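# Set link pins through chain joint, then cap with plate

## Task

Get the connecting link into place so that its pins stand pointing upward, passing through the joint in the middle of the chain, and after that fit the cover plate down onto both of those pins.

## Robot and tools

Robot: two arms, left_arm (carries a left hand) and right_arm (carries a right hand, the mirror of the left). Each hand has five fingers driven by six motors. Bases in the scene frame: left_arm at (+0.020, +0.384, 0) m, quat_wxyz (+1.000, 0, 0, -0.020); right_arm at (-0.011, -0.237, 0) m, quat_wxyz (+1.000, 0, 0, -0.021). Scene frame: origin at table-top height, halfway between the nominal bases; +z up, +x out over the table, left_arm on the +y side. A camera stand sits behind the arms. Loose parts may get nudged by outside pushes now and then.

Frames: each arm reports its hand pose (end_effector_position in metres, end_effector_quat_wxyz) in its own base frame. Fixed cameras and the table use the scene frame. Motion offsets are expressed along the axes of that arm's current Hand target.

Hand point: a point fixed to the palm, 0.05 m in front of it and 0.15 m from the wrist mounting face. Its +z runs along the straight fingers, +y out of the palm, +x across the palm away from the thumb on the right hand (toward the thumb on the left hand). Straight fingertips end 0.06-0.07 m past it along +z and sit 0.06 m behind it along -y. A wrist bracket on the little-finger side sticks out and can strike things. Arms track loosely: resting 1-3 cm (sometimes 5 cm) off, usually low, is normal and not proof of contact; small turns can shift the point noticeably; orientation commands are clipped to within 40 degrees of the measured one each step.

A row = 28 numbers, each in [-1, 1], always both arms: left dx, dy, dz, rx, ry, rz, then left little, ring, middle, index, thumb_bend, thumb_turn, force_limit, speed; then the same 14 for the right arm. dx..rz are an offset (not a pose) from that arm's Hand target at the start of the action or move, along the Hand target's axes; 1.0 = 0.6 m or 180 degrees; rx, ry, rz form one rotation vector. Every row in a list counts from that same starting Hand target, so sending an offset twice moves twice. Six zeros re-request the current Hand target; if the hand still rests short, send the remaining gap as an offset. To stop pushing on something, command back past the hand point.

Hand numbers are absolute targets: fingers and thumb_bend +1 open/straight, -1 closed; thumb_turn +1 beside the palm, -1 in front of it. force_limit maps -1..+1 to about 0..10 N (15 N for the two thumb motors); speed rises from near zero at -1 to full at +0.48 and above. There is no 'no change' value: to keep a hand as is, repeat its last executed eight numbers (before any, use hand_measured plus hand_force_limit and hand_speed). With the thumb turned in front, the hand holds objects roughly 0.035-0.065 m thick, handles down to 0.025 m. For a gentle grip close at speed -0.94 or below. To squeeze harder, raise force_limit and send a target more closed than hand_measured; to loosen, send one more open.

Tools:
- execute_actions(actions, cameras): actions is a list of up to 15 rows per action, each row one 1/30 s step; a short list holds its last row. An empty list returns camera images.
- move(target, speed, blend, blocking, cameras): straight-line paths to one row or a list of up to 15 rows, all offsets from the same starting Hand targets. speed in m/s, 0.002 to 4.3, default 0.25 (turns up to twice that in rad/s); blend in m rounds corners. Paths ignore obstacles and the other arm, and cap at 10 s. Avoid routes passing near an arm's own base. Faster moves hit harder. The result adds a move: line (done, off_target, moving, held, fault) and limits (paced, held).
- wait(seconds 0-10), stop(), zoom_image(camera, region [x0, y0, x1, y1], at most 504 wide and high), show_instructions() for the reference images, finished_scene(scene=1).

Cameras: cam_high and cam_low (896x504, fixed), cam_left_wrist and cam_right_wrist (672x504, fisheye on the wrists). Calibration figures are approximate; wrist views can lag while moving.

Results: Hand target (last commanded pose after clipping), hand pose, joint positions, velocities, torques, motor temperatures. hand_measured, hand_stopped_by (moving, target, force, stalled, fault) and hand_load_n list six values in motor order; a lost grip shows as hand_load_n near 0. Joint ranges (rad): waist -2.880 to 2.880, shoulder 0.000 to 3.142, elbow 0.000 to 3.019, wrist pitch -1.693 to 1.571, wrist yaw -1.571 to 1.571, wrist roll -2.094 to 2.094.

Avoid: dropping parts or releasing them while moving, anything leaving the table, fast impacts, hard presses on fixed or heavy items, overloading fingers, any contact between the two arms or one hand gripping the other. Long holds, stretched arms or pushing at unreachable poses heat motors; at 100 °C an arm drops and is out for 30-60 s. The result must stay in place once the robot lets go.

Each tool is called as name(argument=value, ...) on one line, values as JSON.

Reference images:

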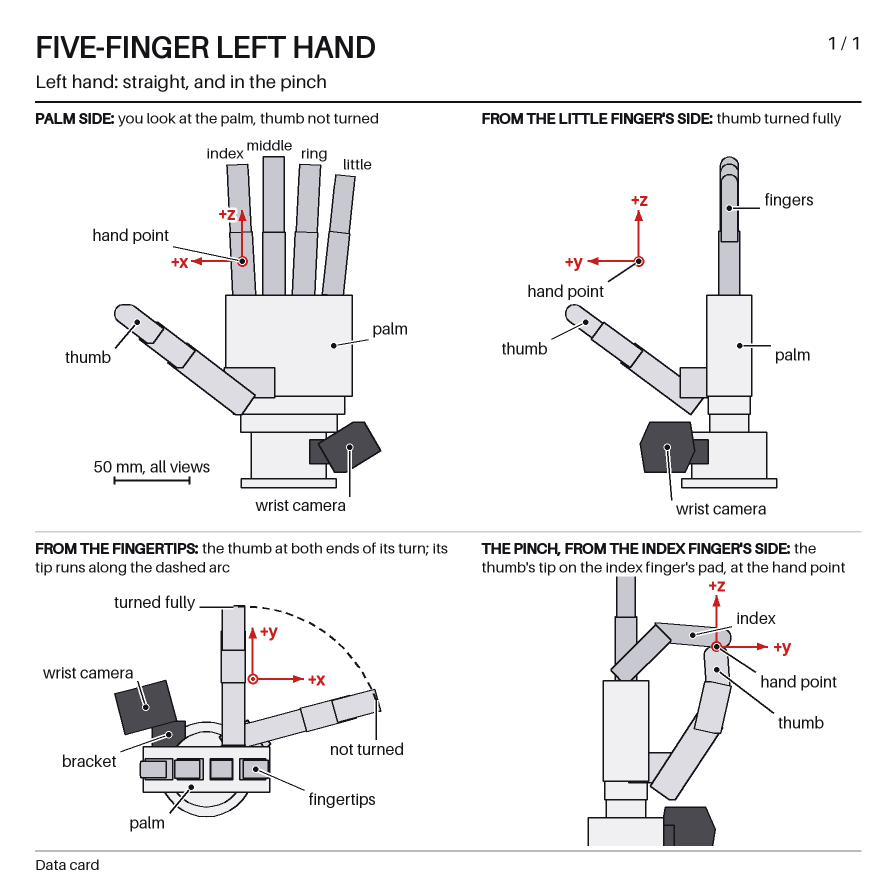

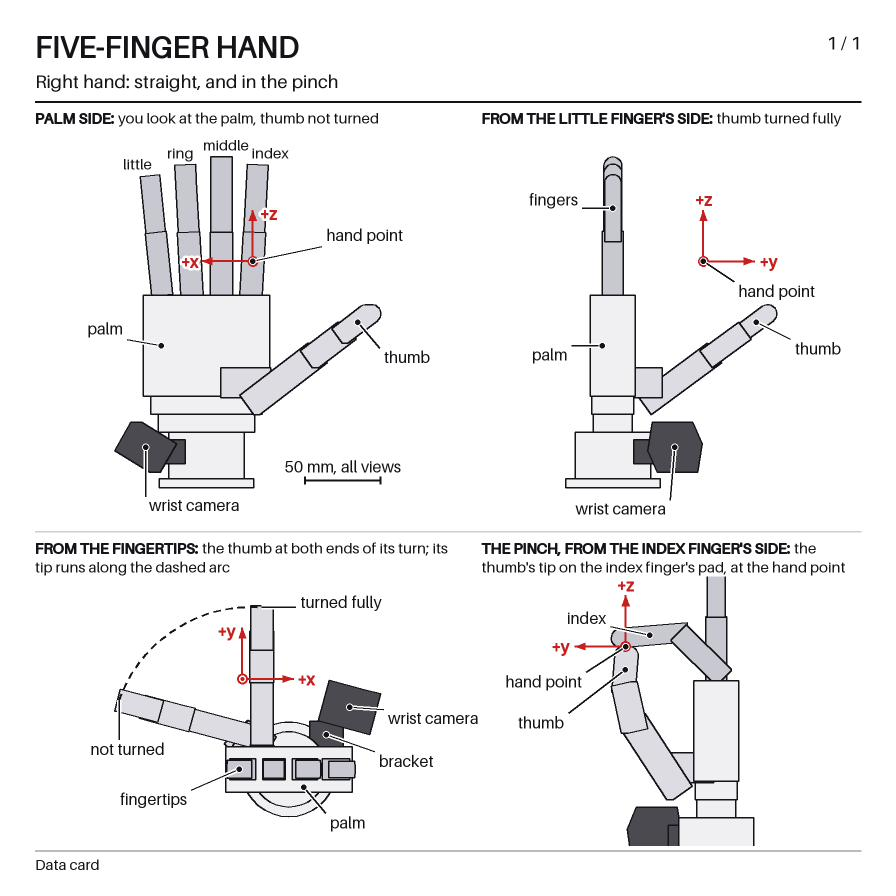

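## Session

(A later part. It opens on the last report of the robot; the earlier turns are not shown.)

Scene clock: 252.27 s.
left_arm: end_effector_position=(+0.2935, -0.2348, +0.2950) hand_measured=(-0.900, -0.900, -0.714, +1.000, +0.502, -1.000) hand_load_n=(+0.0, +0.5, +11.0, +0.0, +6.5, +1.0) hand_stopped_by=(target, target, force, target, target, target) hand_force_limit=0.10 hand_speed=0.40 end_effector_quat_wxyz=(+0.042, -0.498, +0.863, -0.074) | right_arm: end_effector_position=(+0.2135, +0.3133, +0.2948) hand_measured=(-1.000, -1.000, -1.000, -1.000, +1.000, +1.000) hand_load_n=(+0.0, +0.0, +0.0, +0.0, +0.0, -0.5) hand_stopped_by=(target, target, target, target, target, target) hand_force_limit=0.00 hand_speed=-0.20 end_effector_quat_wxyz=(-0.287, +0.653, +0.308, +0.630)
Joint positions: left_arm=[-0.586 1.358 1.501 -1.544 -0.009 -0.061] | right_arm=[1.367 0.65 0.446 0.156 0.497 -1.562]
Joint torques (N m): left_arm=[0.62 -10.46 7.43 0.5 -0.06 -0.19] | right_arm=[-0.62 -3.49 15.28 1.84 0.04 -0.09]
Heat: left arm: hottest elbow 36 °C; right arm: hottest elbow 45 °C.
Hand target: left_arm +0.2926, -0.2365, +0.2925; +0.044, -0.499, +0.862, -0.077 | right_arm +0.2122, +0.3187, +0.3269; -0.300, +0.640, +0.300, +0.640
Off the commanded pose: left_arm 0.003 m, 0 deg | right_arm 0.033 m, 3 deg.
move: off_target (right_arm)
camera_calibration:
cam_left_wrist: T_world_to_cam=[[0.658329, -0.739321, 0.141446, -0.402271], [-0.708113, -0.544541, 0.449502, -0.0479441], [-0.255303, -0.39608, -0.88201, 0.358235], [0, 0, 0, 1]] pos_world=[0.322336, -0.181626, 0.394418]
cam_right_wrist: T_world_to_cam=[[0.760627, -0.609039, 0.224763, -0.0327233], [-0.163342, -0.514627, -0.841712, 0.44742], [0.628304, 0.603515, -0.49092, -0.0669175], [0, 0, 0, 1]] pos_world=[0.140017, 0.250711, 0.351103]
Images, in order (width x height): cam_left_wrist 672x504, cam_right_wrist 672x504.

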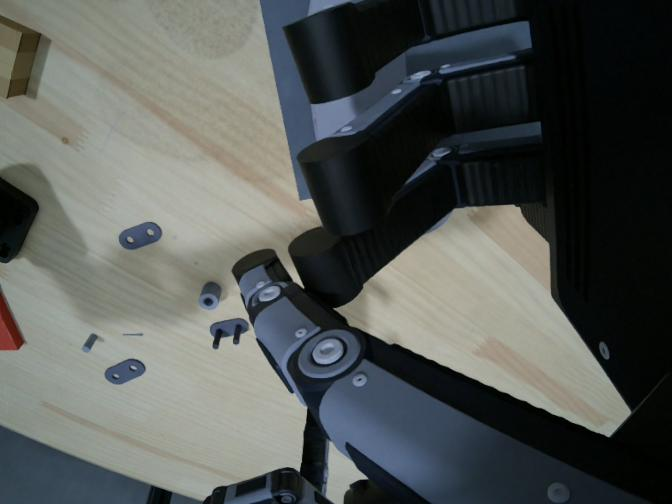

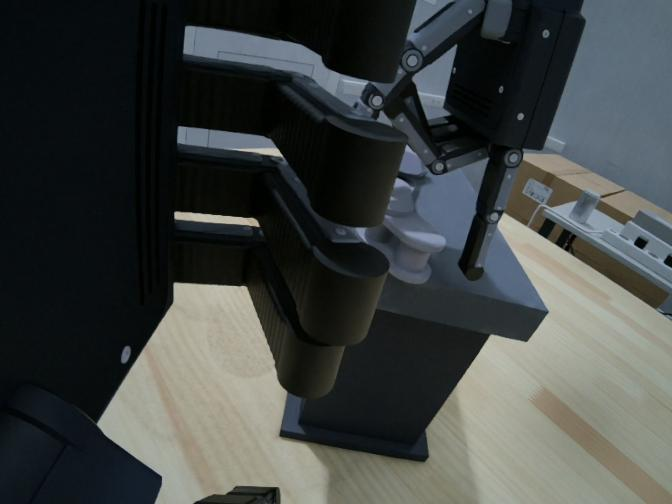

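move(target=[[0.003, 0.0732, -0.013, 0, 0, 0, -0.9, -0.9, -0.9, 1.0, 0.7, -1, 0.1, 0.4, 0, 0, 0, 0, 0, 0, -1, -1, -1, -1, 1, 1, 0, -0.2], [0.003, 0.0557, -0.1515, 0, 0, 0, -0.9, -0.9, -0.9, 1.0, 0.7, -1, 0.1, 0.4, 0, 0, 0, 0, 0, 0, -1, -1, -1, -1, 1, 1, 0, -0.2]], speed=[0.1, 0.2], cameras=["cam_right_wrist"])

Scene clock: 255.07 s.
left_arm: end_effector_position=(+0.2453, -0.2086, +0.3571) hand_measured=(-0.900, -0.900, -0.716, +1.000, +0.700, -1.000) hand_load_n=(+0.0, +0.0, +0.0, +0.0, +0.0, +0.0) hand_stopped_by=(target, target, force, target, target, target) hand_force_limit=0.10 hand_speed=0.40 end_effector_quat_wxyz=(+0.050, -0.498, +0.861, -0.094) | right_arm: end_effector_position=(+0.2135, +0.3133, +0.2948) hand_measured=(-1.000, -1.000, -1.000, -1.000, +1.000, +1.000) hand_load_n=(+0.0, +0.0, +0.0, +0.0, +0.0, +0.0) hand_stopped_by=(target, target, target, target, target, target) hand_force_limit=0.00 hand_speed=-0.20 end_effector_quat_wxyz=(-0.287, +0.653, +0.308, +0.630)
Joint positions: left_arm=[-0.598 1.226 1.551 -1.682 -0.008 -0.076] | right_arm=[1.367 0.65 0.446 0.156 0.497 -1.562]
Joint torques (N m): left_arm=[0.91 -6.18 12.27 -0.27 0.16 -0.14] | right_arm=[-0.15 -3.37 15.12 1.91 0.04 -0.09]
Heat: left arm: hottest elbow 37 °C; right arm: hottest elbow 45 °C.
Hand target: left_arm +0.2492, -0.2137, +0.3760; +0.044, -0.499, +0.862, -0.077 | right_arm +0.2122, +0.3187, +0.3269; -0.300, +0.640, +0.300, +0.640
Off the commanded pose: left_arm 0.020 m, 2 deg | right_arm 0.033 m, 3 deg.
joint sent to its limit (left arm) — joint 4 (wrist pitch), lower limit. The joint targets are off in orientation, not in position.
move: off_target (left_arm, right_arm)
camera_calibration:
cam_right_wrist: T_world_to_cam=[[0.760627, -0.609039, 0.224763, -0.0327233], [-0.163342, -0.514627, -0.841712, 0.44742], [0.628304, 0.603515, -0.49092, -0.0669175], [0, 0, 0, 1]] pos_world=[0.140017, 0.250711, 0.351103]
Images, in order (width x height): cam_right_wrist 672x504.

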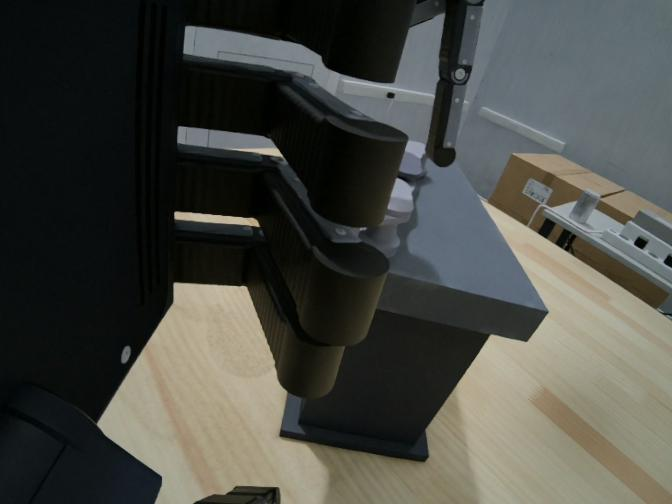

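move(target=[-0.08, -0.0618, 0.0805, 0.3853, 0.0778, 0.0778, 0.8, 0.8, 0.8, 0.8, 0.5, -1, 0.1, 0.4, 0, 0, 0, 0, 0, 0, -1, -1, -1, -1, 1, 1, 0, -0.2], speed=0.35, cameras=["cam_left_wrist", "cam_right_wrist"])

Scene clock: 259.20 s.
left_arm: end_effector_position=(+0.3117, -0.1959, +0.3367) hand_measured=(+0.800, +0.800, +0.800, +0.800, +0.500, -1.000) hand_load_n=(+0.0, +0.0, +0.0, +0.0, +0.0, +0.0) hand_stopped_by=(target, target, target, target, target, target) hand_force_limit=0.10 hand_speed=0.40 end_effector_quat_wxyz=(+0.226, -0.270, +0.719, -0.599) | right_arm: end_effector_position=(+0.2135, +0.3133, +0.2948) hand_measured=(-1.000, -1.000, -1.000, -1.000, +1.000, +1.000) hand_load_n=(+0.5, +0.0, +0.0, +0.0, +0.0, +0.0) hand_stopped_by=(target, target, target, target, target, target) hand_force_limit=0.00 hand_speed=-0.20 end_effector_quat_wxyz=(-0.287, +0.653, +0.308, +0.630)
Joint positions: left_arm=[-0.182 0.668 0.746 -0.307 0.656 0.144] | right_arm=[1.367 0.65 0.446 0.156 0.497 -1.562]
Joint torques (N m): left_arm=[1.32 -0.91 8.57 2.44 0.37 -0.16] | right_arm=[-0.26 -3.55 15.1 1.83 0.02 -0.09]
Heat: left arm: hottest elbow 37 °C; right arm: hottest elbow 46 °C.
Hand target: left_arm +0.3121, -0.1945, +0.3350; +0.229, -0.271, +0.715, -0.602 | right_arm +0.2122, +0.3187, +0.3269; -0.300, +0.640, +0.300, +0.640
Off the commanded pose: left_arm 0.002 m, 1 deg | right_arm 0.033 m, 3 deg.
move: off_target (right_arm)
camera_calibration:
cam_left_wrist: T_world_to_cam=[[-0.108731, -0.350333, 0.930293, -0.341632], [-0.975929, -0.140359, -0.166921, 0.337566], [0.189053, -0.926049, -0.326639, -0.0142915], [0, 0, 0, 1]] pos_world=[0.294996, -0.0855396, 0.369497]
cam_right_wrist: T_world_to_cam=[[0.760627, -0.609039, 0.224763, -0.0327233], [-0.163342, -0.514627, -0.841712, 0.44742], [0.628304, 0.603515, -0.49092, -0.0669175], [0, 0, 0, 1]] pos_world=[0.140017, 0.250711, 0.351103]
Images, in order (width x height): cam_left_wrist 672x504, cam_right_wrist 672x504.

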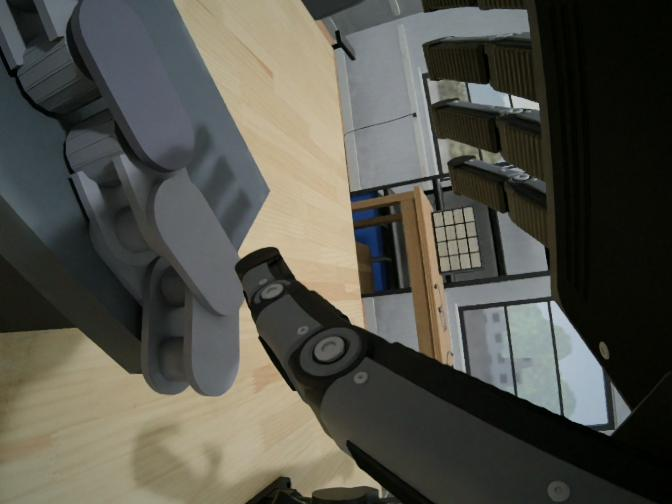

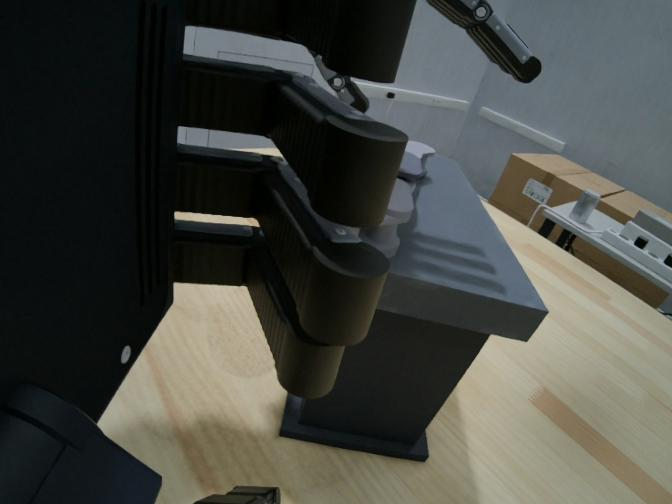

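zoom_image(camera="cam_left_wrist", region=[50, 140, 290, 420])

Scaled by 1.800 from the camera's 672x504 image, which has a finer 960x720 frame.

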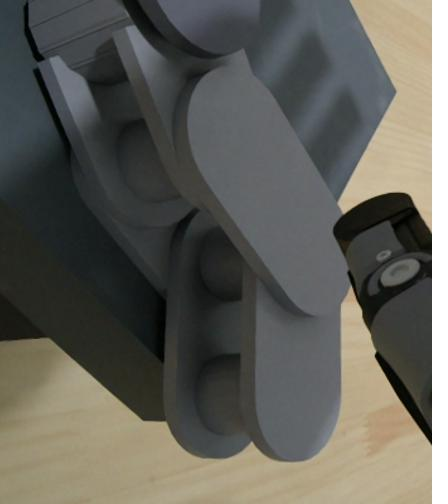

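move(target=[[0.0073, 0.0567, 0.015, 0, -0.0498, -0.0088, 0.8, 0.8, 0.8, 0.8, 0.55, -1, 0.1, 0.4, 0, 0, 0, 0, 0, 0, -1, -1, -1, -1, 1, 1, 0, -0.2], [0.0073, 0.1092, 0.0245, 0, -0.0498, -0.0088, 0.8, 0.8, 0.8, 0.8, 0.55, -1, 0.1, 0.4, 0, 0, 0, 0, 0, 0, -1, -1, -1, -1, 1, 1, 0, -0.2]], speed=0.2, blend=[0.01, 0], cameras=["cam_left_wrist"])

Scene clock: 262.70 s.
left_arm: end_effector_position=(+0.3119, -0.1971, +0.2699) hand_measured=(+0.800, +0.800, +0.800, +0.800, +0.550, -1.000) hand_load_n=(+0.0, +0.0, +0.0, +0.0, +0.0, +0.0) hand_stopped_by=(target, target, target, target, target, target) hand_force_limit=0.10 hand_speed=0.40 end_effector_quat_wxyz=(+0.276, -0.329, +0.694, -0.578) | right_arm: end_effector_position=(+0.2135, +0.3133, +0.2948) hand_measured=(-1.000, -1.000, -1.000, -1.000, +1.000, +1.000) hand_load_n=(+0.0, +0.0, +0.0, +0.0, +0.0, +0.0) hand_stopped_by=(target, target, target, target, target, target) hand_force_limit=0.00 hand_speed=-0.20 end_effector_quat_wxyz=(-0.287, +0.653, +0.308, +0.630)
Joint positions: left_arm=[-0.3 0.595 0.541 -0.14 0.375 0.076] | right_arm=[1.367 0.65 0.446 0.156 0.497 -1.562]
Joint torques (N m): left_arm=[0.21 0.32 8.81 2.47 0.06 -0.21] | right_arm=[0.5 -3.43 15.24 1.84 0.06 -0.11]
Heat: left arm: hottest elbow 37 °C; right arm: hottest elbow 46 °C.
Hand target: left_arm +0.3111, -0.1998, +0.2680; +0.276, -0.328, +0.691, -0.582 | right_arm +0.2122, +0.3187, +0.3269; -0.300, +0.640, +0.300, +0.640
Off the commanded pose: left_arm 0.004 m, 1 deg | right_arm 0.033 m, 3 deg.
move: off_target (right_arm)
camera_calibration:
cam_left_wrist: T_world_to_cam=[[-0.0504978, -0.364258, 0.929928, -0.30077], [-0.938296, -0.301663, -0.169115, 0.283534], [0.342126, -0.881088, -0.326549, -0.0760896], [0, 0, 0, 1]] pos_world=[0.276883, -0.0910677, 0.302797]
Images, in order (width x height): cam_left_wrist 672x504.

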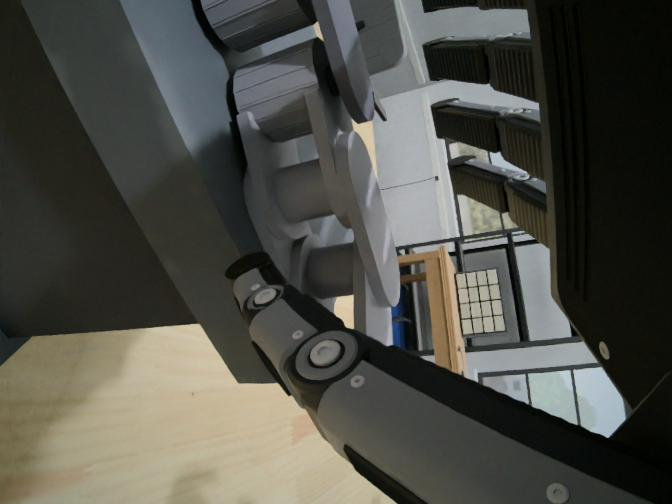

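zoom_image(camera="cam_left_wrist", region=[100, 0, 430, 400])

Scaled by 1.260 from the camera's 672x504 image, which has a finer 960x720 frame.

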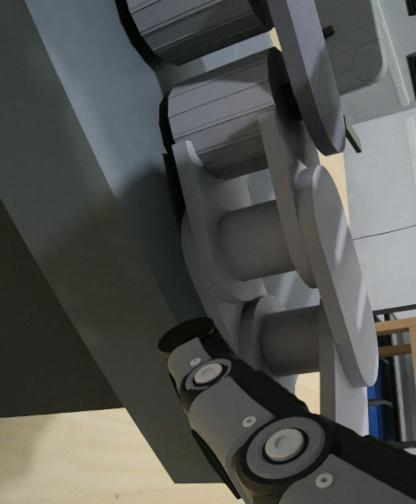

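move(target=[[0.002, -0.0213, -0.0038, 0, 0, 0, 0.8, 0.8, 0.8, 0.8, 0.55, -1, 0.1, 0.4, 0, 0, 0, 0, 0, 0, -1, -1, -1, -1, 1, 1, 0, -0.2], [0.0045, -0.0267, 0.0268, 0, 0, 0, 0.8, 0.8, 0.8, 0.8, 0.55, -1, 0.1, 0.4, 0, 0, 0, 0, 0, 0, -1, -1, -1, -1, 1, 1, 0, -0.2]], speed=0.12, cameras=["cam_left_wrist"])

Scene clock: 266.37 s.
left_arm: end_effector_position=(+0.3150, -0.2076, +0.2538) hand_measured=(+0.800, +0.800, +0.800, +0.800, +0.550, -1.000) hand_load_n=(+0.0, +0.0, +0.0, +0.0, +1.5, +0.0) hand_stopped_by=(target, target, target, target, target, target) hand_force_limit=0.10 hand_speed=0.40 end_effector_quat_wxyz=(+0.262, -0.339, +0.705, -0.565) | right_arm: end_effector_position=(+0.2135, +0.3133, +0.2948) hand_measured=(-1.000, -1.000, -1.000, -1.000, +1.000, +1.000) hand_load_n=(+0.0, +0.0, +0.0, +0.0, +0.0, +0.0) hand_stopped_by=(target, target, target, target, target, target) hand_force_limit=0.00 hand_speed=-0.20 end_effector_quat_wxyz=(-0.287, +0.653, +0.308, +0.630)
Joint positions: left_arm=[-0.342 0.644 0.541 -0.137 0.336 0.066] | right_arm=[1.367 0.65 0.446 0.156 0.497 -1.562]
Joint torques (N m): left_arm=[0.15 0.38 12.72 2.77 -0.03 -0.12] | right_arm=[0.15 -3.96 15.09 1.69 0.05 -0.13]
Heat: left arm: hottest elbow 37 °C; right arm: hottest elbow 46 °C.
Hand target: left_arm +0.3238, -0.2136, +0.2811; +0.276, -0.328, +0.691, -0.582 | right_arm +0.2122, +0.3187, +0.3269; -0.300, +0.640, +0.300, +0.640
Off the commanded pose: left_arm 0.029 m, 3 deg | right_arm 0.033 m, 3 deg.
move: off_target (left_arm, right_arm)
camera_calibration:
cam_left_wrist: T_world_to_cam=[[-0.00868677, -0.377635, 0.925914, -0.30445], [-0.945755, -0.297624, -0.130259, 0.273855], [0.324765, -0.876819, -0.354565, -0.0782733], [0, 0, 0, 1]] pos_world=[0.281776, -0.102096, 0.289814]
Images, in order (width x height): cam_left_wrist 672x504.

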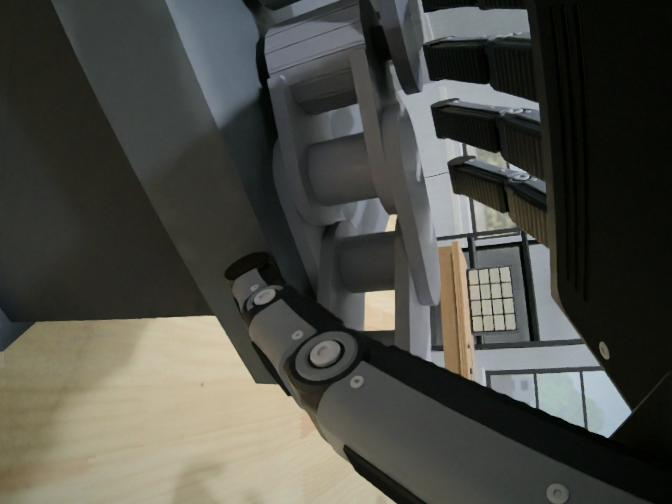

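move(target=[[0, -0.0387, -0.0678, 0, 0, 0, 0.8, 0.8, 0.8, 0.8, 0.55, -1, 0.1, 0.4, 0, 0, 0, 0, 0, 0, -1, -1, -1, -1, 1, 1, 0, -0.2], [0, 0.0066, 0.0012, 0, 0, 0, 0.8, 0.8, 0.8, 0.8, 0.55, -1, 0.1, 0.4, 0, 0, 0, 0, 0, 0, -1, -1, -1, -1, 1, 1, 0, -0.2]], speed=[0.25, 0.15], cameras=["cam_left_wrist"])

Scene clock: 269.20 s.
left_arm: end_effector_position=(+0.3206, -0.2098, +0.2673) hand_measured=(+0.800, +0.800, +0.800, +0.800, +0.550, -1.000) hand_load_n=(+0.0, +0.0, +0.0, +0.0, +0.0, +0.0) hand_stopped_by=(target, target, target, target, target, target) hand_force_limit=0.10 hand_speed=0.40 end_effector_quat_wxyz=(+0.271, -0.333, +0.698, -0.574) | right_arm: end_effector_position=(+0.2135, +0.3133, +0.2948) hand_measured=(-1.000, -1.000, -1.000, -1.000, +1.000, +1.000) hand_load_n=(+0.0, +0.0, +0.0, +0.0, +0.0, +0.0) hand_stopped_by=(target, target, target, target, target, target) hand_force_limit=0.00 hand_speed=-0.20 end_effector_quat_wxyz=(-0.287, +0.653, +0.308, +0.630)
Joint positions: left_arm=[-0.344 0.65 0.56 -0.118 0.333 0.066] | right_arm=[1.367 0.65 0.446 0.156 0.497 -1.562]
Joint torques (N m): left_arm=[0.62 0.26 10.56 2.36 0.01 -0.18] | right_arm=[-0.15 -3.72 15.23 1.81 0.03 -0.08]
Heat: left arm: hottest elbow 38 °C; right arm: hottest elbow 46 °C.
Hand target: left_arm +0.3238, -0.2136, +0.2769; +0.275, -0.328, +0.691, -0.582 | right_arm +0.2122, +0.3187, +0.3269; -0.300, +0.640, +0.300, +0.640
Off the commanded pose: left_arm 0.011 m, 1 deg | right_arm 0.033 m, 3 deg.
move: off_target (left_arm, right_arm)
camera_calibration:
cam_left_wrist: T_world_to_cam=[[-0.0354914, -0.368296, 0.929031, -0.307929], [-0.941092, -0.300495, -0.155078, 0.284757], [0.336284, -0.879807, -0.335936, -0.0864224], [0, 0, 0, 1]] pos_world=[0.286116, -0.103876, 0.301203]
Images, in order (width x height): cam_left_wrist 672x504.

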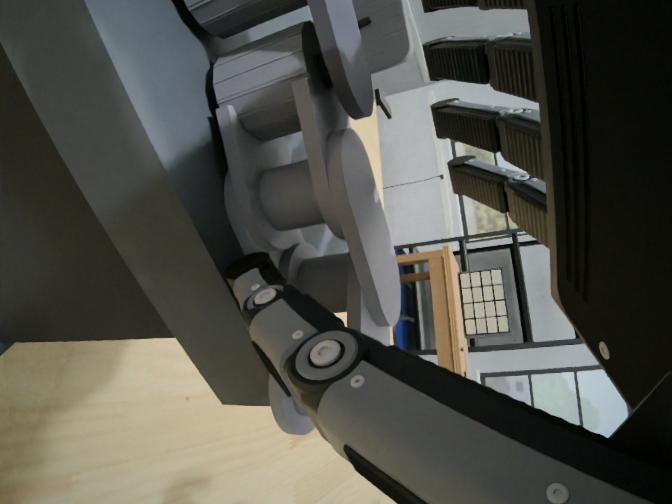

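move(target=[[0, -0.0488, -0.0594, 0, 0, 0, 0.8, 0.8, 0.8, 0.8, 0.55, -1, 0.1, 0.4, 0, 0, 0, 0, 0, 0, -1, -1, -1, -1, 1, 1, 0, -0.2], [0, -0.0238, 0.001, 0, 0, 0, 0.8, 0.8, 0.8, 0.8, 0.55, -1, 0.1, 0.4, 0, 0, 0, 0, 0, 0, -1, -1, -1, -1, 1, 1, 0, -0.2]], speed=[0.25, 0.15], cameras=["cam_left_wrist"])

Scene clock: 271.23 s.
left_arm: end_effector_position=(+0.3163, -0.2084, +0.2613) hand_measured=(+0.800, +0.800, +0.800, +0.800, +0.550, -1.000) hand_load_n=(+0.0, +0.0, +0.0, +0.0, +2.5, +0.0) hand_stopped_by=(target, target, target, target, target, target) hand_force_limit=0.10 hand_speed=0.40 end_effector_quat_wxyz=(+0.261, -0.341, +0.706, -0.564) | right_arm: end_effector_position=(+0.2135, +0.3133, +0.2948) hand_measured=(-1.000, -1.000, -1.000, -1.000, +1.000, +1.000) hand_load_n=(+0.0, +0.0, +0.0, +0.0, +0.0, +0.0) hand_stopped_by=(target, target, target, target, target, target) hand_force_limit=0.00 hand_speed=-0.20 end_effector_quat_wxyz=(-0.287, +0.653, +0.308, +0.630)
Joint positions: left_arm=[-0.345 0.648 0.565 -0.161 0.332 0.065] | right_arm=[1.367 0.65 0.446 0.156 0.497 -1.562]
Joint torques (N m): left_arm=[0.03 0.32 13.11 2.76 -0.01 -0.15] | right_arm=[-0.56 -3.6 15.2 1.8 0.04 -0.11]
Heat: left arm: hottest elbow 38 °C; right arm: hottest elbow 46 °C.
Hand target: left_arm +0.3261, -0.2156, +0.2909; +0.275, -0.328, +0.691, -0.582 | right_arm +0.2122, +0.3187, +0.3269; -0.300, +0.640, +0.300, +0.640
Off the commanded pose: left_arm 0.032 m, 3 deg | right_arm 0.033 m, 3 deg.
move: off_target (left_arm, right_arm)
camera_calibration:
cam_left_wrist: T_world_to_cam=[[-0.00308391, -0.378983, 0.925399, -0.313537], [-0.945899, -0.29914, -0.125661, 0.274293], [0.324447, -0.875721, -0.357557, -0.0755108], [0, 0, 0, 1]] pos_world=[0.282986, -0.1029, 0.297615]
Images, in order (width x height): cam_left_wrist 672x504.

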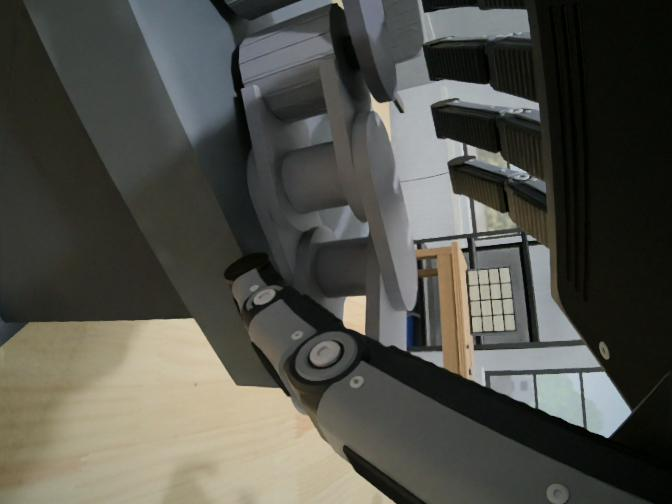

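move(target=[[0, -0.011, -0.0527, 0, 0, 0, 0.8, 0.8, 0.8, 0.8, 0.55, -1, 0.1, 0.4, 0, 0, 0, 0, 0, 0, -1, -1, -1, -1, 1, 1, 0, -0.2], [0.018, 0.0225, -0.0502, 0, 0, 0, 0.8, 0.8, 0.8, 0.8, 0.55, -1, 0.1, 0.4, 0, 0, 0, 0, 0, 0, -1, -1, -1, -1, 1, 1, 0, -0.2], [0.0717, 0.0212, -0.0248, 0, 0, 0, 0.8, 0.8, 0.8, 0.8, 0.55, -1, 0.1, 0.4, 0, 0, 0, 0, 0, 0, -1, -1, -1, -1, 1, 1, 0, -0.2], [0.0717, -0.0222, -0.0663, 0, 0, 0, 0.8, 0.8, 0.8, 0.8, 0.55, -1, 0.1, 0.4, 0, 0, 0, 0, 0, 0, -1, -1, -1, -1, 1, 1, 0, -0.2]], speed=[0.2, 0.15, 0.1, 0.2], blend=[0.005, 0.005, 0, 0], cameras=["cam_left_wrist", "cam_right_wrist"])

Scene clock: 274.70 s.
left_arm: end_effector_position=(+0.2670, -0.2258, +0.2815) hand_measured=(+0.800, +0.800, +0.800, +0.800, +0.550, -1.000) hand_load_n=(+0.0, +0.0, -0.5, +0.0, +0.0, +0.0) hand_stopped_by=(target, target, target, target, target, target) hand_force_limit=0.10 hand_speed=0.40 end_effector_quat_wxyz=(+0.267, -0.331, +0.704, -0.569) | right_arm: end_effector_position=(+0.2135, +0.3133, +0.2948) hand_measured=(-1.000, -1.000, -1.000, -1.000, +1.000, +1.000) hand_load_n=(+0.0, +0.0, +0.0, +0.0, +0.0, +0.0) hand_stopped_by=(target, target, target, target, target, target) hand_force_limit=0.00 hand_speed=-0.20 end_effector_quat_wxyz=(-0.287, +0.653, +0.308, +0.630)
Joint positions: left_arm=[-0.532 0.496 0.565 -0.283 0.157 0.034] | right_arm=[1.367 0.65 0.446 0.156 0.497 -1.562]
Joint torques (N m): left_arm=[1.61 1.26 13.7 1.18 0.24 -0.14] | right_arm=[-0.21 -3.66 15.16 1.89 0.02 -0.09]
Heat: left arm: hottest elbow 37 °C; right arm: hottest elbow 46 °C.
Hand target: left_arm +0.2703, -0.2255, +0.3109; +0.275, -0.328, +0.691, -0.582 | right_arm +0.2122, +0.3187, +0.3269; -0.300, +0.640, +0.300, +0.640
Off the commanded pose: left_arm 0.030 m, 2 deg | right_arm 0.033 m, 3 deg.
move: off_target (left_arm, right_arm)
camera_calibration:
cam_left_wrist: T_world_to_cam=[[-0.0297508, -0.379156, 0.924854, -0.331731], [-0.945363, -0.289856, -0.149241, 0.233594], [0.32466, -0.878763, -0.349817, -0.0704734], [0, 0, 0, 1]] pos_world=[0.233841, -0.119999, 0.317012]
cam_right_wrist: T_world_to_cam=[[0.760627, -0.609039, 0.224763, -0.0327233], [-0.163342, -0.514627, -0.841712, 0.44742], [0.628304, 0.603515, -0.49092, -0.0669175], [0, 0, 0, 1]] pos_world=[0.140017, 0.250711, 0.351103]
Images, in order (width x height): cam_left_wrist 672x504, cam_right_wrist 672x504.

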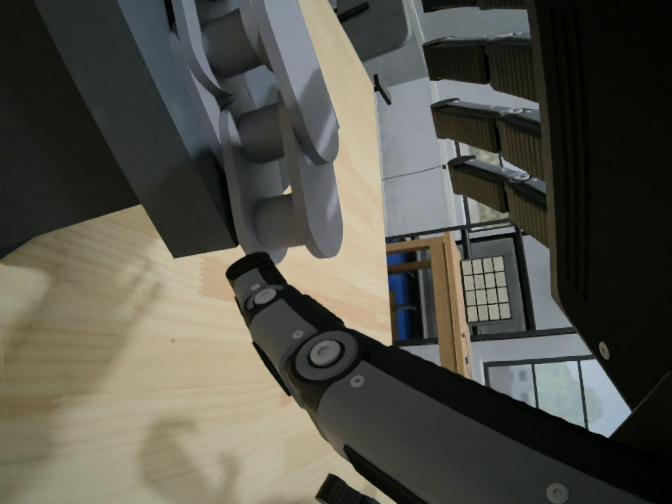

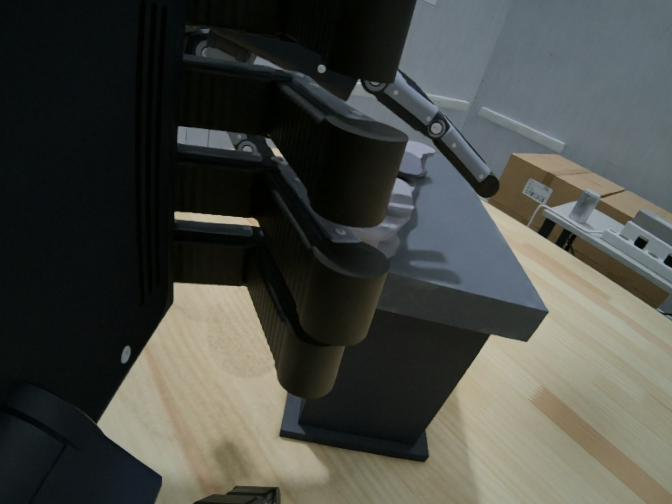

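move(target=[[-0.0688, -0.0553, -0.013, 0, 0, 0, 0.8, 0.8, 0.8, 0.8, 0.55, -1, 0.1, 0.4, 0, 0, 0, 0, 0, 0, -1, -1, -1, -1, 1, 1, 0, -0.2], [-0.0687, 0.0387, 0.0305, 0, 0, 0, 0.8, 0.8, 0.8, 0.8, 0.55, -1, 0.1, 0.4, 0, 0, 0, 0, 0, 0, -1, -1, -1, -1, 1, 1, 0, -0.2], [-0.0687, 0.0427, 0.0653, 0, 0, 0, 0.8, 0.8, 0.8, 0.8, 0.55, -1, 0.1, 0.4, 0, 0, 0, 0, 0, 0, -1, -1, -1, -1, 1, 1, 0, -0.2]], speed=[0.25, 0.2, 0.12], cameras=["cam_left_wrist"])

Scene clock: 278.80 s.
left_arm: end_effector_position=(+0.3218, -0.2126, +0.2777) hand_measured=(+0.800, +0.800, +0.800, +0.800, +0.550, -1.000) hand_load_n=(+0.0, +0.0, +0.0, +0.0, +0.0, +0.0) hand_stopped_by=(target, target, target, target, target, target) hand_force_limit=0.10 hand_speed=0.40 end_effector_quat_wxyz=(+0.274, -0.331, +0.694, -0.578) | right_arm: end_effector_position=(+0.2135, +0.3133, +0.2948) hand_measured=(-1.000, -1.000, -1.000, -1.000, +1.000, +1.000) hand_load_n=(+0.0, +0.0, +0.0, +0.0, +0.0, +0.0) hand_stopped_by=(target, target, target, target, target, target) hand_force_limit=0.00 hand_speed=-0.20 end_effector_quat_wxyz=(-0.287, +0.653, +0.308, +0.630)
Joint positions: left_arm=[-0.353 0.65 0.579 -0.123 0.324 0.06] | right_arm=[1.367 0.65 0.446 0.156 0.497 -1.562]
Joint torques (N m): left_arm=[0.32 0.21 9.39 2.39 0.05 -0.12] | right_arm=[0.03 -3.78 15.16 1.85 0.02 -0.12]
Heat: left arm: hottest elbow 38 °C; right arm: hottest elbow 46 °C.
Hand target: left_arm +0.3228, -0.2154, +0.2790; +0.275, -0.328, +0.691, -0.582 | right_arm +0.2122, +0.3187, +0.3269; -0.300, +0.640, +0.300, +0.640
Off the commanded pose: left_arm 0.003 m, 1 deg | right_arm 0.033 m, 3 deg.
move: off_target (right_arm)
camera_calibration:
cam_left_wrist: T_world_to_cam=[[-0.0446202, -0.361789, 0.931192, -0.314936], [-0.939509, -0.301672, -0.162225, 0.287905], [0.339606, -0.882101, -0.326443, -0.089984], [0, 0, 0, 1]] pos_world=[0.286996, -0.106462, 0.310597]
Images, in order (width x height): cam_left_wrist 672x504.

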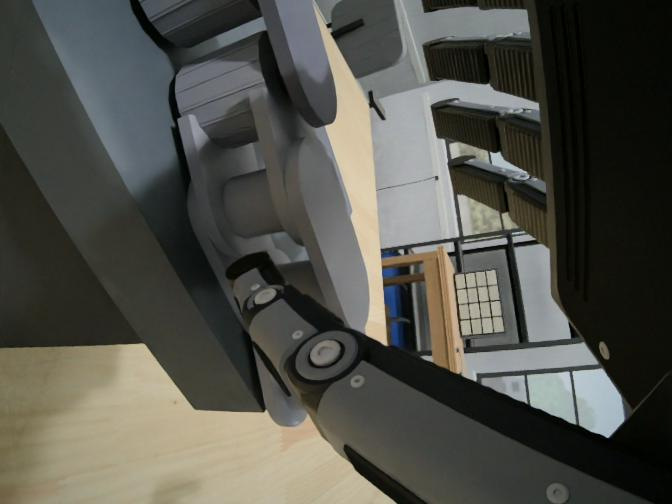

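zoom_image(camera="cam_left_wrist", region=[160, 110, 400, 370])

Scaled by 1.938 from the camera's 672x504 image, which has a finer 960x720 frame.

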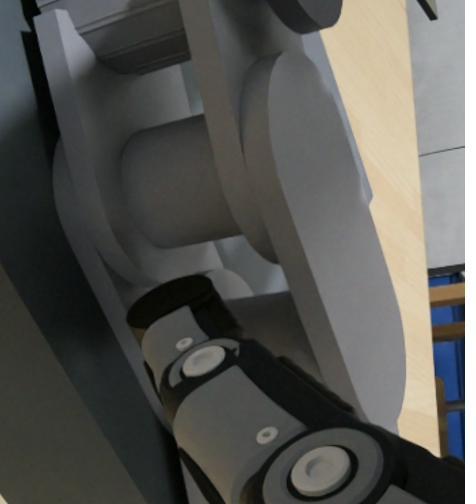

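execute_actions(actions=[[[0,0,0,0,0,0, 0.8,0.8,0.0,0.0,0.55,-1,0.1,0.0, 0,0,0,0,0,0, -1,-1,-1,-1,1,1,0,-0.2]], [[0,0,0,0,0,0, 0.8,0.8,-0.5,-0.5,0.55,-1,0.1,-0.5, 0,0,0,0,0,0, -1,-1,-1,-1,1,1,0,-0.2]]], cameras=["cam_left_wrist"])

Scene clock: 280.57 s.
left_arm: end_effector_position=(+0.3233, -0.2123, +0.2779) hand_measured=(+0.800, +0.800, -0.220, -0.220, +0.554, -1.000) hand_load_n=(+0.0, +0.0, +8.5, +6.5, +10.0, -3.5) hand_stopped_by=(target, target, force, force, target, target) hand_force_limit=0.10 hand_speed=-0.50 end_effector_quat_wxyz=(+0.277, -0.332, +0.693, -0.577) | right_arm: end_effector_position=(+0.2135, +0.3133, +0.2948) hand_measured=(-1.000, -1.000, -1.000, -1.000, +1.000, +1.000) hand_load_n=(+0.0, +0.0, +0.0, +0.0, +0.0, +0.0) hand_stopped_by=(target, target, target, target, target, target) hand_force_limit=0.00 hand_speed=-0.20 end_effector_quat_wxyz=(-0.287, +0.653, +0.308, +0.630)
Joint positions: left_arm=[-0.354 0.652 0.579 -0.117 0.318 0.06] | right_arm=[1.367 0.65 0.446 0.156 0.497 -1.562]
Joint torques (N m): left_arm=[0.56 -0.26 9.4 2.29 0.25 -0.12] | right_arm=[-0.03 -3.37 15.12 1.87 0.04 -0.1]
Heat: left arm: hottest elbow 38 °C; right arm: hottest elbow 46 °C.
Hand target: left_arm +0.3229, -0.2153, +0.2789; +0.275, -0.328, +0.691, -0.582 | right_arm +0.2122, +0.3187, +0.3269; -0.300, +0.640, +0.300, +0.640
Off the commanded pose: left_arm 0.003 m, 1 deg | right_arm 0.033 m, 3 deg.
camera_calibration:
cam_left_wrist: T_world_to_cam=[[-0.0459733, -0.361985, 0.931049, -0.314447], [-0.937213, -0.306928, -0.165609, 0.288601], [0.345713, -0.880206, -0.325147, -0.0921581], [0, 0, 0, 1]] pos_world=[0.287885, -0.106363, 0.310596]
Images, in order (width x height): cam_left_wrist 672x504.

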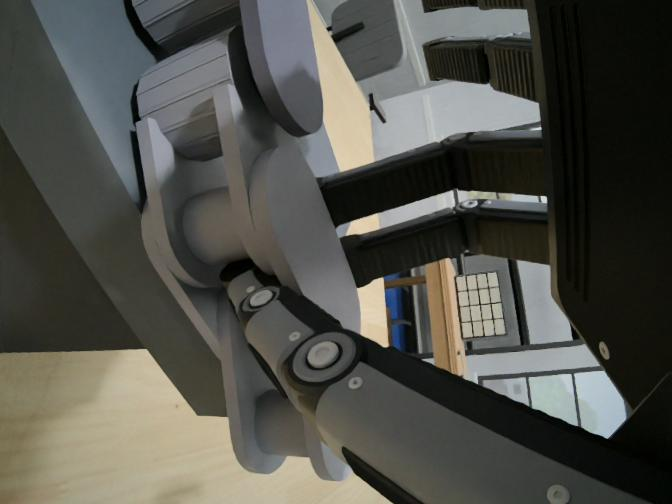

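move(target=[[0, -0.0205, 0.0395, -0.194, 0, 0, 0.8, 0.8, -0.5, -0.5, 0.55, -1, 0.1, -0.5, 0, 0, 0, 0, 0, 0, -1, -1, -1, -1, 1, 1, 0, -0.2], [0, 0.0028, 0.075, -0.389, 0, 0, 0.8, 0.8, -0.5, -0.5, 0.55, -1, 0.1, -0.5, 0, 0, 0, 0, 0, 0, -1, -1, -1, -1, 1, 1, 0, -0.2]], speed=0.25, blend=[0.01, 0], cameras=["cam_left_wrist", "cam_right_wrist"])

Scene clock: 284.53 s.
left_arm: end_effector_position=(+0.3469, -0.2350, +0.2836) hand_measured=(+0.800, +0.800, -0.220, -0.220, +0.552, -1.000) hand_load_n=(+0.0, -4.0, +2.0, +5.5, +3.5, -2.0) hand_stopped_by=(target, target, force, force, target, target) hand_force_limit=0.10 hand_speed=-0.50 end_effector_quat_wxyz=(+0.048, -0.426, +0.898, -0.097) | right_arm: end_effector_position=(+0.2135, +0.3133, +0.2948) hand_measured=(-1.000, -1.000, -1.000, -1.000, +1.000, +1.000) hand_load_n=(+0.0, +0.0, +0.0, +0.0, +0.0, +0.0) hand_stopped_by=(target, target, target, target, target, target) hand_force_limit=0.00 hand_speed=-0.20 end_effector_quat_wxyz=(-0.287, +0.653, +0.308, +0.630)
Joint positions: left_arm=[-0.529 1.452 1.567 -1.471 0.03 0.152] | right_arm=[1.367 0.65 0.446 0.156 0.497 -1.562]
Joint torques (N m): left_arm=[0.5 -6.95 10.3 0.02 -0.03 -0.11] | right_arm=[-0.38 -3.6 15.12 1.8 0.05 -0.13]
Heat: left arm: hottest elbow 39 °C; right arm: hottest elbow 46 °C.
Hand target: left_arm +0.3569, -0.2433, +0.2696; +0.038, -0.426, +0.900, -0.080 | right_arm +0.2122, +0.3187, +0.3269; -0.300, +0.640, +0.300, +0.640
Off the commanded pose: left_arm 0.019 m, 2 deg | right_arm 0.033 m, 3 deg.
move: off_target (left_arm, right_arm)
camera_calibration:
cam_left_wrist: T_world_to_cam=[[0.525999, -0.830281, 0.18428, -0.423639], [-0.803138, -0.413628, 0.428814, 0.0644859], [-0.279813, -0.373558, -0.884398, 0.376168], [0, 0, 0, 1]] pos_world=[0.379881, -0.184546, 0.383098]
cam_right_wrist: T_world_to_cam=[[0.760627, -0.609039, 0.224763, -0.0327233], [-0.163342, -0.514627, -0.841712, 0.44742], [0.628304, 0.603515, -0.49092, -0.0669175], [0, 0, 0, 1]] pos_world=[0.140017, 0.250711, 0.351103]
Images, in order (width x height): cam_left_wrist 672x504, cam_right_wrist 672x504.

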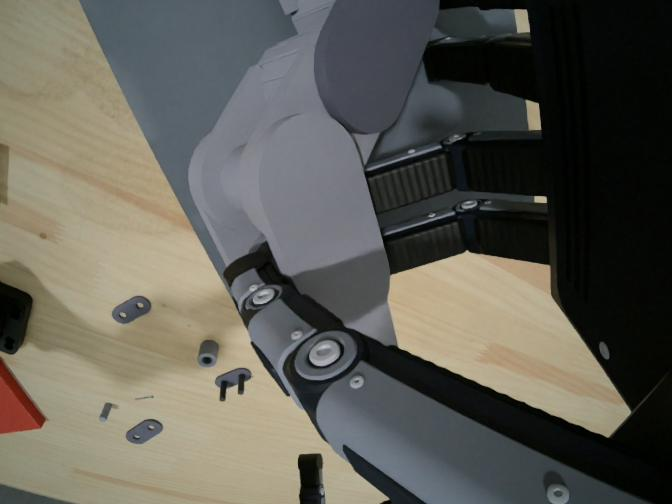

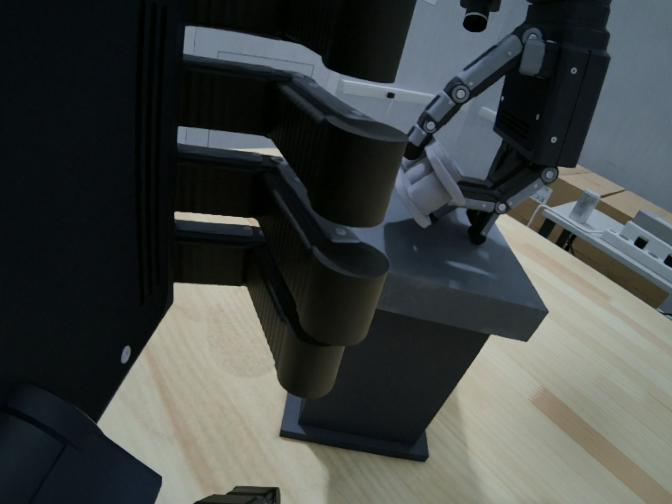

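zoom_image(camera="cam_right_wrist", region=[360, 80, 600, 280])

Scaled by 2.100 from the camera's 672x504 image, which has a finer 960x720 frame.

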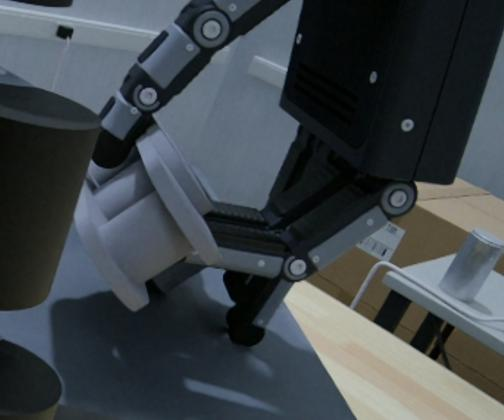

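execute_actions(actions=[[[0,0,0,0,0,0, 0.8,0.8,0.8,0.8,0.55,-1,0.1,-0.2, 0,0,0,0,0,0, -1,-1,-1,-1,1,1,0,-0.2]]], cameras=["cam_left_wrist", "cam_right_wrist"])

Scene clock: 286.53 s.
left_arm: end_effector_position=(+0.3401, -0.2303, +0.2890) hand_measured=(+0.800, +0.800, +0.798, +0.800, +0.550, -1.000) hand_load_n=(+0.0, -0.5, -5.0, +0.0, +0.0, +0.0) hand_stopped_by=(target, target, target, target, target, target) hand_force_limit=0.10 hand_speed=-0.20 end_effector_quat_wxyz=(+0.044, -0.427, +0.899, -0.088) | right_arm: end_effector_position=(+0.2135, +0.3133, +0.2948) hand_measured=(-1.000, -1.000, -1.000, -1.000, +1.000, +1.000) hand_load_n=(+0.0, +0.0, +0.0, +0.0, +0.0, +0.0) hand_stopped_by=(target, target, target, target, target, target) hand_force_limit=0.00 hand_speed=-0.20 end_effector_quat_wxyz=(-0.287, +0.653, +0.308, +0.630)
Joint positions: left_arm=[-0.529 1.446 1.575 -1.505 0.027 0.151] | right_arm=[1.367 0.65 0.446 0.156 0.497 -1.562]
Joint torques (N m): left_arm=[0.44 -6.24 9.61 1.2 0.11 -0.11] | right_arm=[0.26 -3.66 15.06 1.73 0.06 -0.1]
Heat: left arm: hottest elbow 39 °C; right arm: hottest elbow 46 °C.
Hand target: left_arm +0.3569, -0.2432, +0.2697; +0.038, -0.426, +0.900, -0.080 | right_arm +0.2122, +0.3187, +0.3269; -0.300, +0.640, +0.300, +0.640
Off the commanded pose: left_arm 0.029 m, 1 deg | right_arm 0.033 m, 3 deg.
camera_calibration:
cam_left_wrist: T_world_to_cam=[[0.52961, -0.832026, 0.165063, -0.413195], [-0.795872, -0.420098, 0.436011, 0.0526099], [-0.29343, -0.362285, -0.884674, 0.388165], [0, 0, 0, 1]] pos_world=[0.374602, -0.181061, 0.388664]
cam_right_wrist: T_world_to_cam=[[0.760627, -0.609039, 0.224763, -0.0327233], [-0.163342, -0.514627, -0.841712, 0.44742], [0.628304, 0.603515, -0.49092, -0.0669175], [0, 0, 0, 1]] pos_world=[0.140017, 0.250711, 0.351103]
Images, in order (width x height): cam_left_wrist 672x504, cam_right_wrist 672x504.

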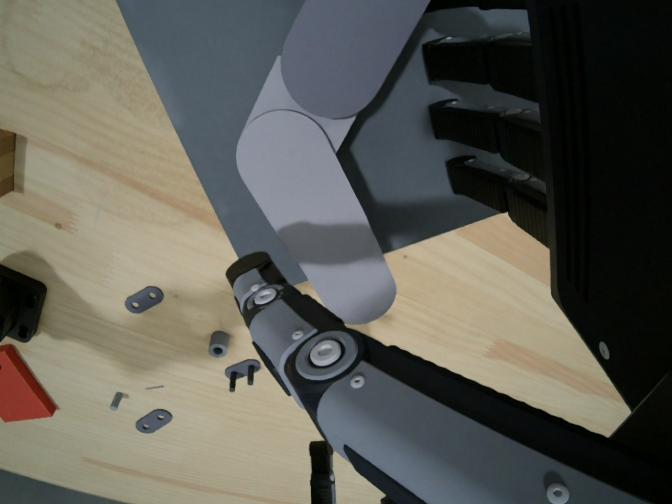

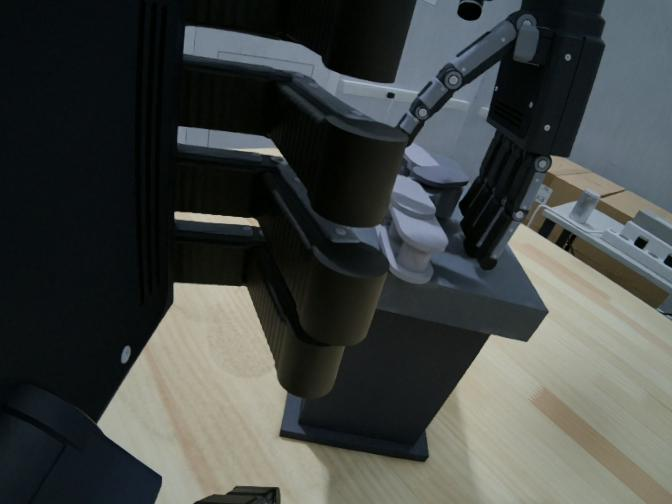

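move(target=[[0, -0.031, -0.147, 0, 0, 0, 0.8, 0.8, 0.8, 0.8, 0.6, -1, 0.1, 0.3, 0, 0, 0, 0, 0, 0, -1, -1, -1, -1, 1, 1, 0, -0.2], [-0.088, 0.076, -0.1327, 0.3874, 0.0235, 0.0234, 0.8, 0.8, 0.8, 0.8, 0.6, -1, 0.1, 0.3, 0, 0, 0, 0, 0, 0, -1, -1, -1, -1, 1, 1, 0, -0.2]], speed=0.3, blend=[0.02, 0], cameras=["cam_left_wrist"])

Scene clock: 294.87 s.
left_arm: end_effector_position=(+0.3449, -0.1666, +0.3413) hand_measured=(+0.800, +0.800, +0.800, +0.800, +0.600, -1.000) hand_load_n=(+0.0, +0.0, +0.0, +0.0, +0.0, +0.0) hand_stopped_by=(target, target, target, target, target, target) hand_force_limit=0.10 hand_speed=0.30 end_effector_quat_wxyz=(+0.243, -0.293, +0.712, -0.590) | right_arm: end_effector_position=(+0.2135, +0.3133, +0.2948) hand_measured=(-1.000, -1.000, -1.000, -1.000, +1.000, +1.000) hand_load_n=(+0.0, +0.0, +0.0, +0.0, +0.0, +0.0) hand_stopped_by=(target, target, target, target, target, target) hand_force_limit=0.00 hand_speed=-0.20 end_effector_quat_wxyz=(-0.287, +0.653, +0.308, +0.630)
Joint positions: left_arm=[-0.07 0.739 0.788 -0.295 0.705 0.161] | right_arm=[1.367 0.65 0.446 0.156 0.497 -1.562]
Joint torques (N m): left_arm=[1.55 -2.14 8.68 2.18 0.35 -0.15] | right_arm=[-0.21 -3.43 15.21 1.85 0.02 -0.07]
Heat: left arm: hottest elbow 38 °C; right arm: hottest elbow 46 °C.
Hand target: left_arm +0.3448, -0.1650, +0.3398; +0.246, -0.294, +0.708, -0.593 | right_arm +0.2122, +0.3187, +0.3269; -0.300, +0.640, +0.300, +0.640
Off the commanded pose: left_arm 0.002 m, 1 deg | right_arm 0.033 m, 3 deg.
move: off_target (right_arm)
camera_calibration:
cam_left_wrist: T_world_to_cam=[[-0.0831103, -0.357979, 0.930024, -0.342068], [-0.96624, -0.199437, -0.163113, 0.360396], [0.243872, -0.912182, -0.329318, -0.00764541], [0, 0, 0, 1]] pos_world=[0.321665, -0.0575507, 0.374399]
Images, in order (width x height): cam_left_wrist 672x504.

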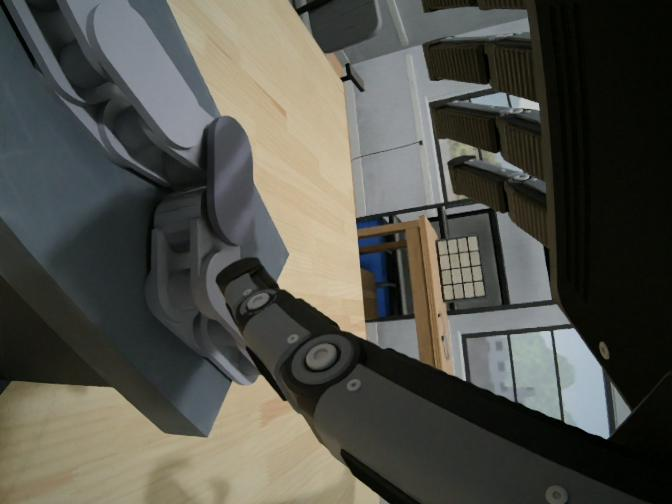

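zoom_image(camera="cam_left_wrist", region=[0, 0, 320, 440])

Scaled by 1.145 from the camera's 672x504 image, which has a finer 960x720 frame.

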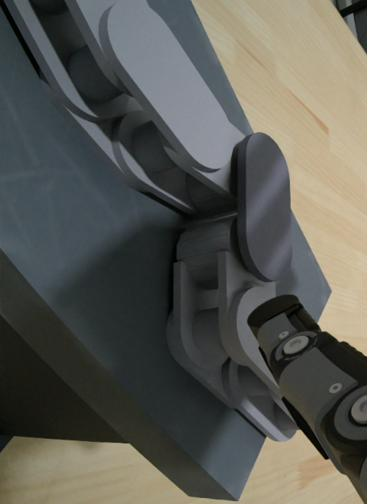

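move(target=[-0.0413, -0.0398, -0.061, -0.228, 0, 0, 0.8, 0.8, 0.8, 0.8, 0.6, -1, 0.1, 0.3, 0, 0, 0, 0, 0, 0, -1, -1, -1, -1, 1, 1, 0, -0.2], speed=0.4, cameras=["cam_left_wrist"])

zoom_image(camera="cam_left_wrist", region=[130, 0, 430, 330])

Scene clock: 297.83 s.
left_arm: end_effector_position=(+0.3320, -0.1220, +0.3473) hand_measured=(+0.800, +0.800, +0.800, +0.800, +0.600, -1.000) hand_load_n=(+0.0, +0.0, +0.0, +0.0, +0.0, +0.0) hand_stopped_by=(target, target, target, target, target, target) hand_force_limit=0.10 hand_speed=0.30 end_effector_quat_wxyz=(+0.111, -0.374, +0.871, -0.300) | right_arm: end_effector_position=(+0.2135, +0.3133, +0.2948) hand_measured=(-1.000, -1.000, -1.000, -1.000, +1.000, +1.000) hand_load_n=(+0.0, +0.0, +0.0, +0.0, +0.0, +0.0) hand_stopped_by=(target, target, target, target, target, target) hand_force_limit=0.00 hand_speed=-0.20 end_effector_quat_wxyz=(-0.287, +0.653, +0.308, +0.630)
Joint positions: left_arm=[-0.151 1.086 1.36 -1.304 0.38 0.502] | right_arm=[1.367 0.65 0.446 0.156 0.497 -1.562]
Joint torques (N m): left_arm=[-0.03 -4.78 13.64 0.25 0.29 0.05] | right_arm=[-0.15 -3.96 15.13 1.83 0.01 -0.1]
Heat: left arm: hottest elbow 39 °C; right arm: hottest elbow 46 °C.
Hand target: left_arm +0.3398, -0.1249, +0.3697; +0.127, -0.361, +0.871, -0.308 | right_arm +0.2122, +0.3187, +0.3269; -0.300, +0.640, +0.300, +0.640
Off the commanded pose: left_arm 0.024 m, 3 deg | right_arm 0.033 m, 3 deg.
move: off_target (left_arm, right_arm)
camera_calibration:
cam_left_wrist: T_world_to_cam=[[0.347886, -0.745698, 0.568251, -0.397574], [-0.935272, -0.233925, 0.265606, 0.194293], [-0.0651336, -0.62387, -0.778809, 0.332081], [0, 0, 0, 1]] pos_world=[0.341657, -0.0438445, 0.432944]
Images, in order (width x height): cam_left_wrist 672x504.

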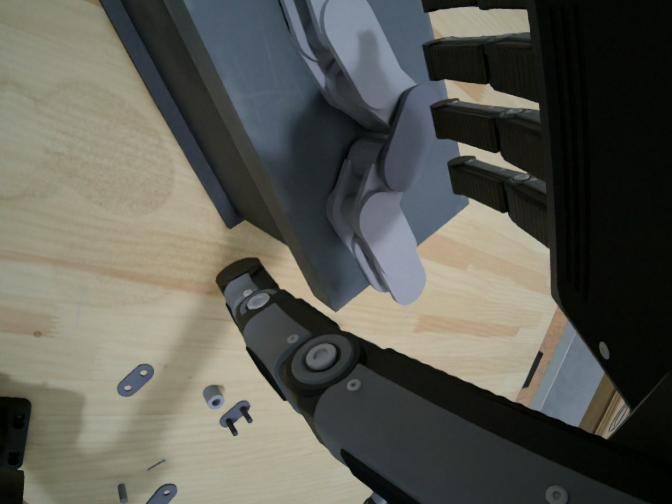

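Scaled by 1.527 from the camera's 672x504 image, which has a finer 960x720 frame.

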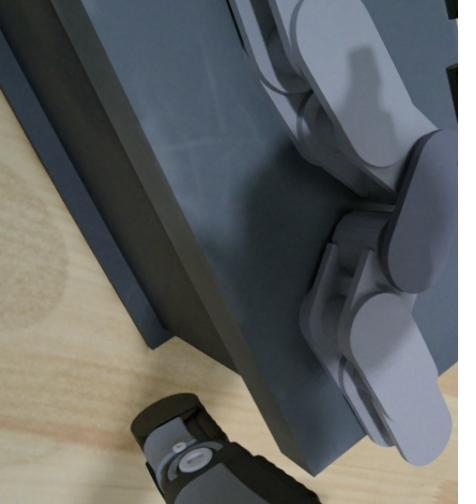

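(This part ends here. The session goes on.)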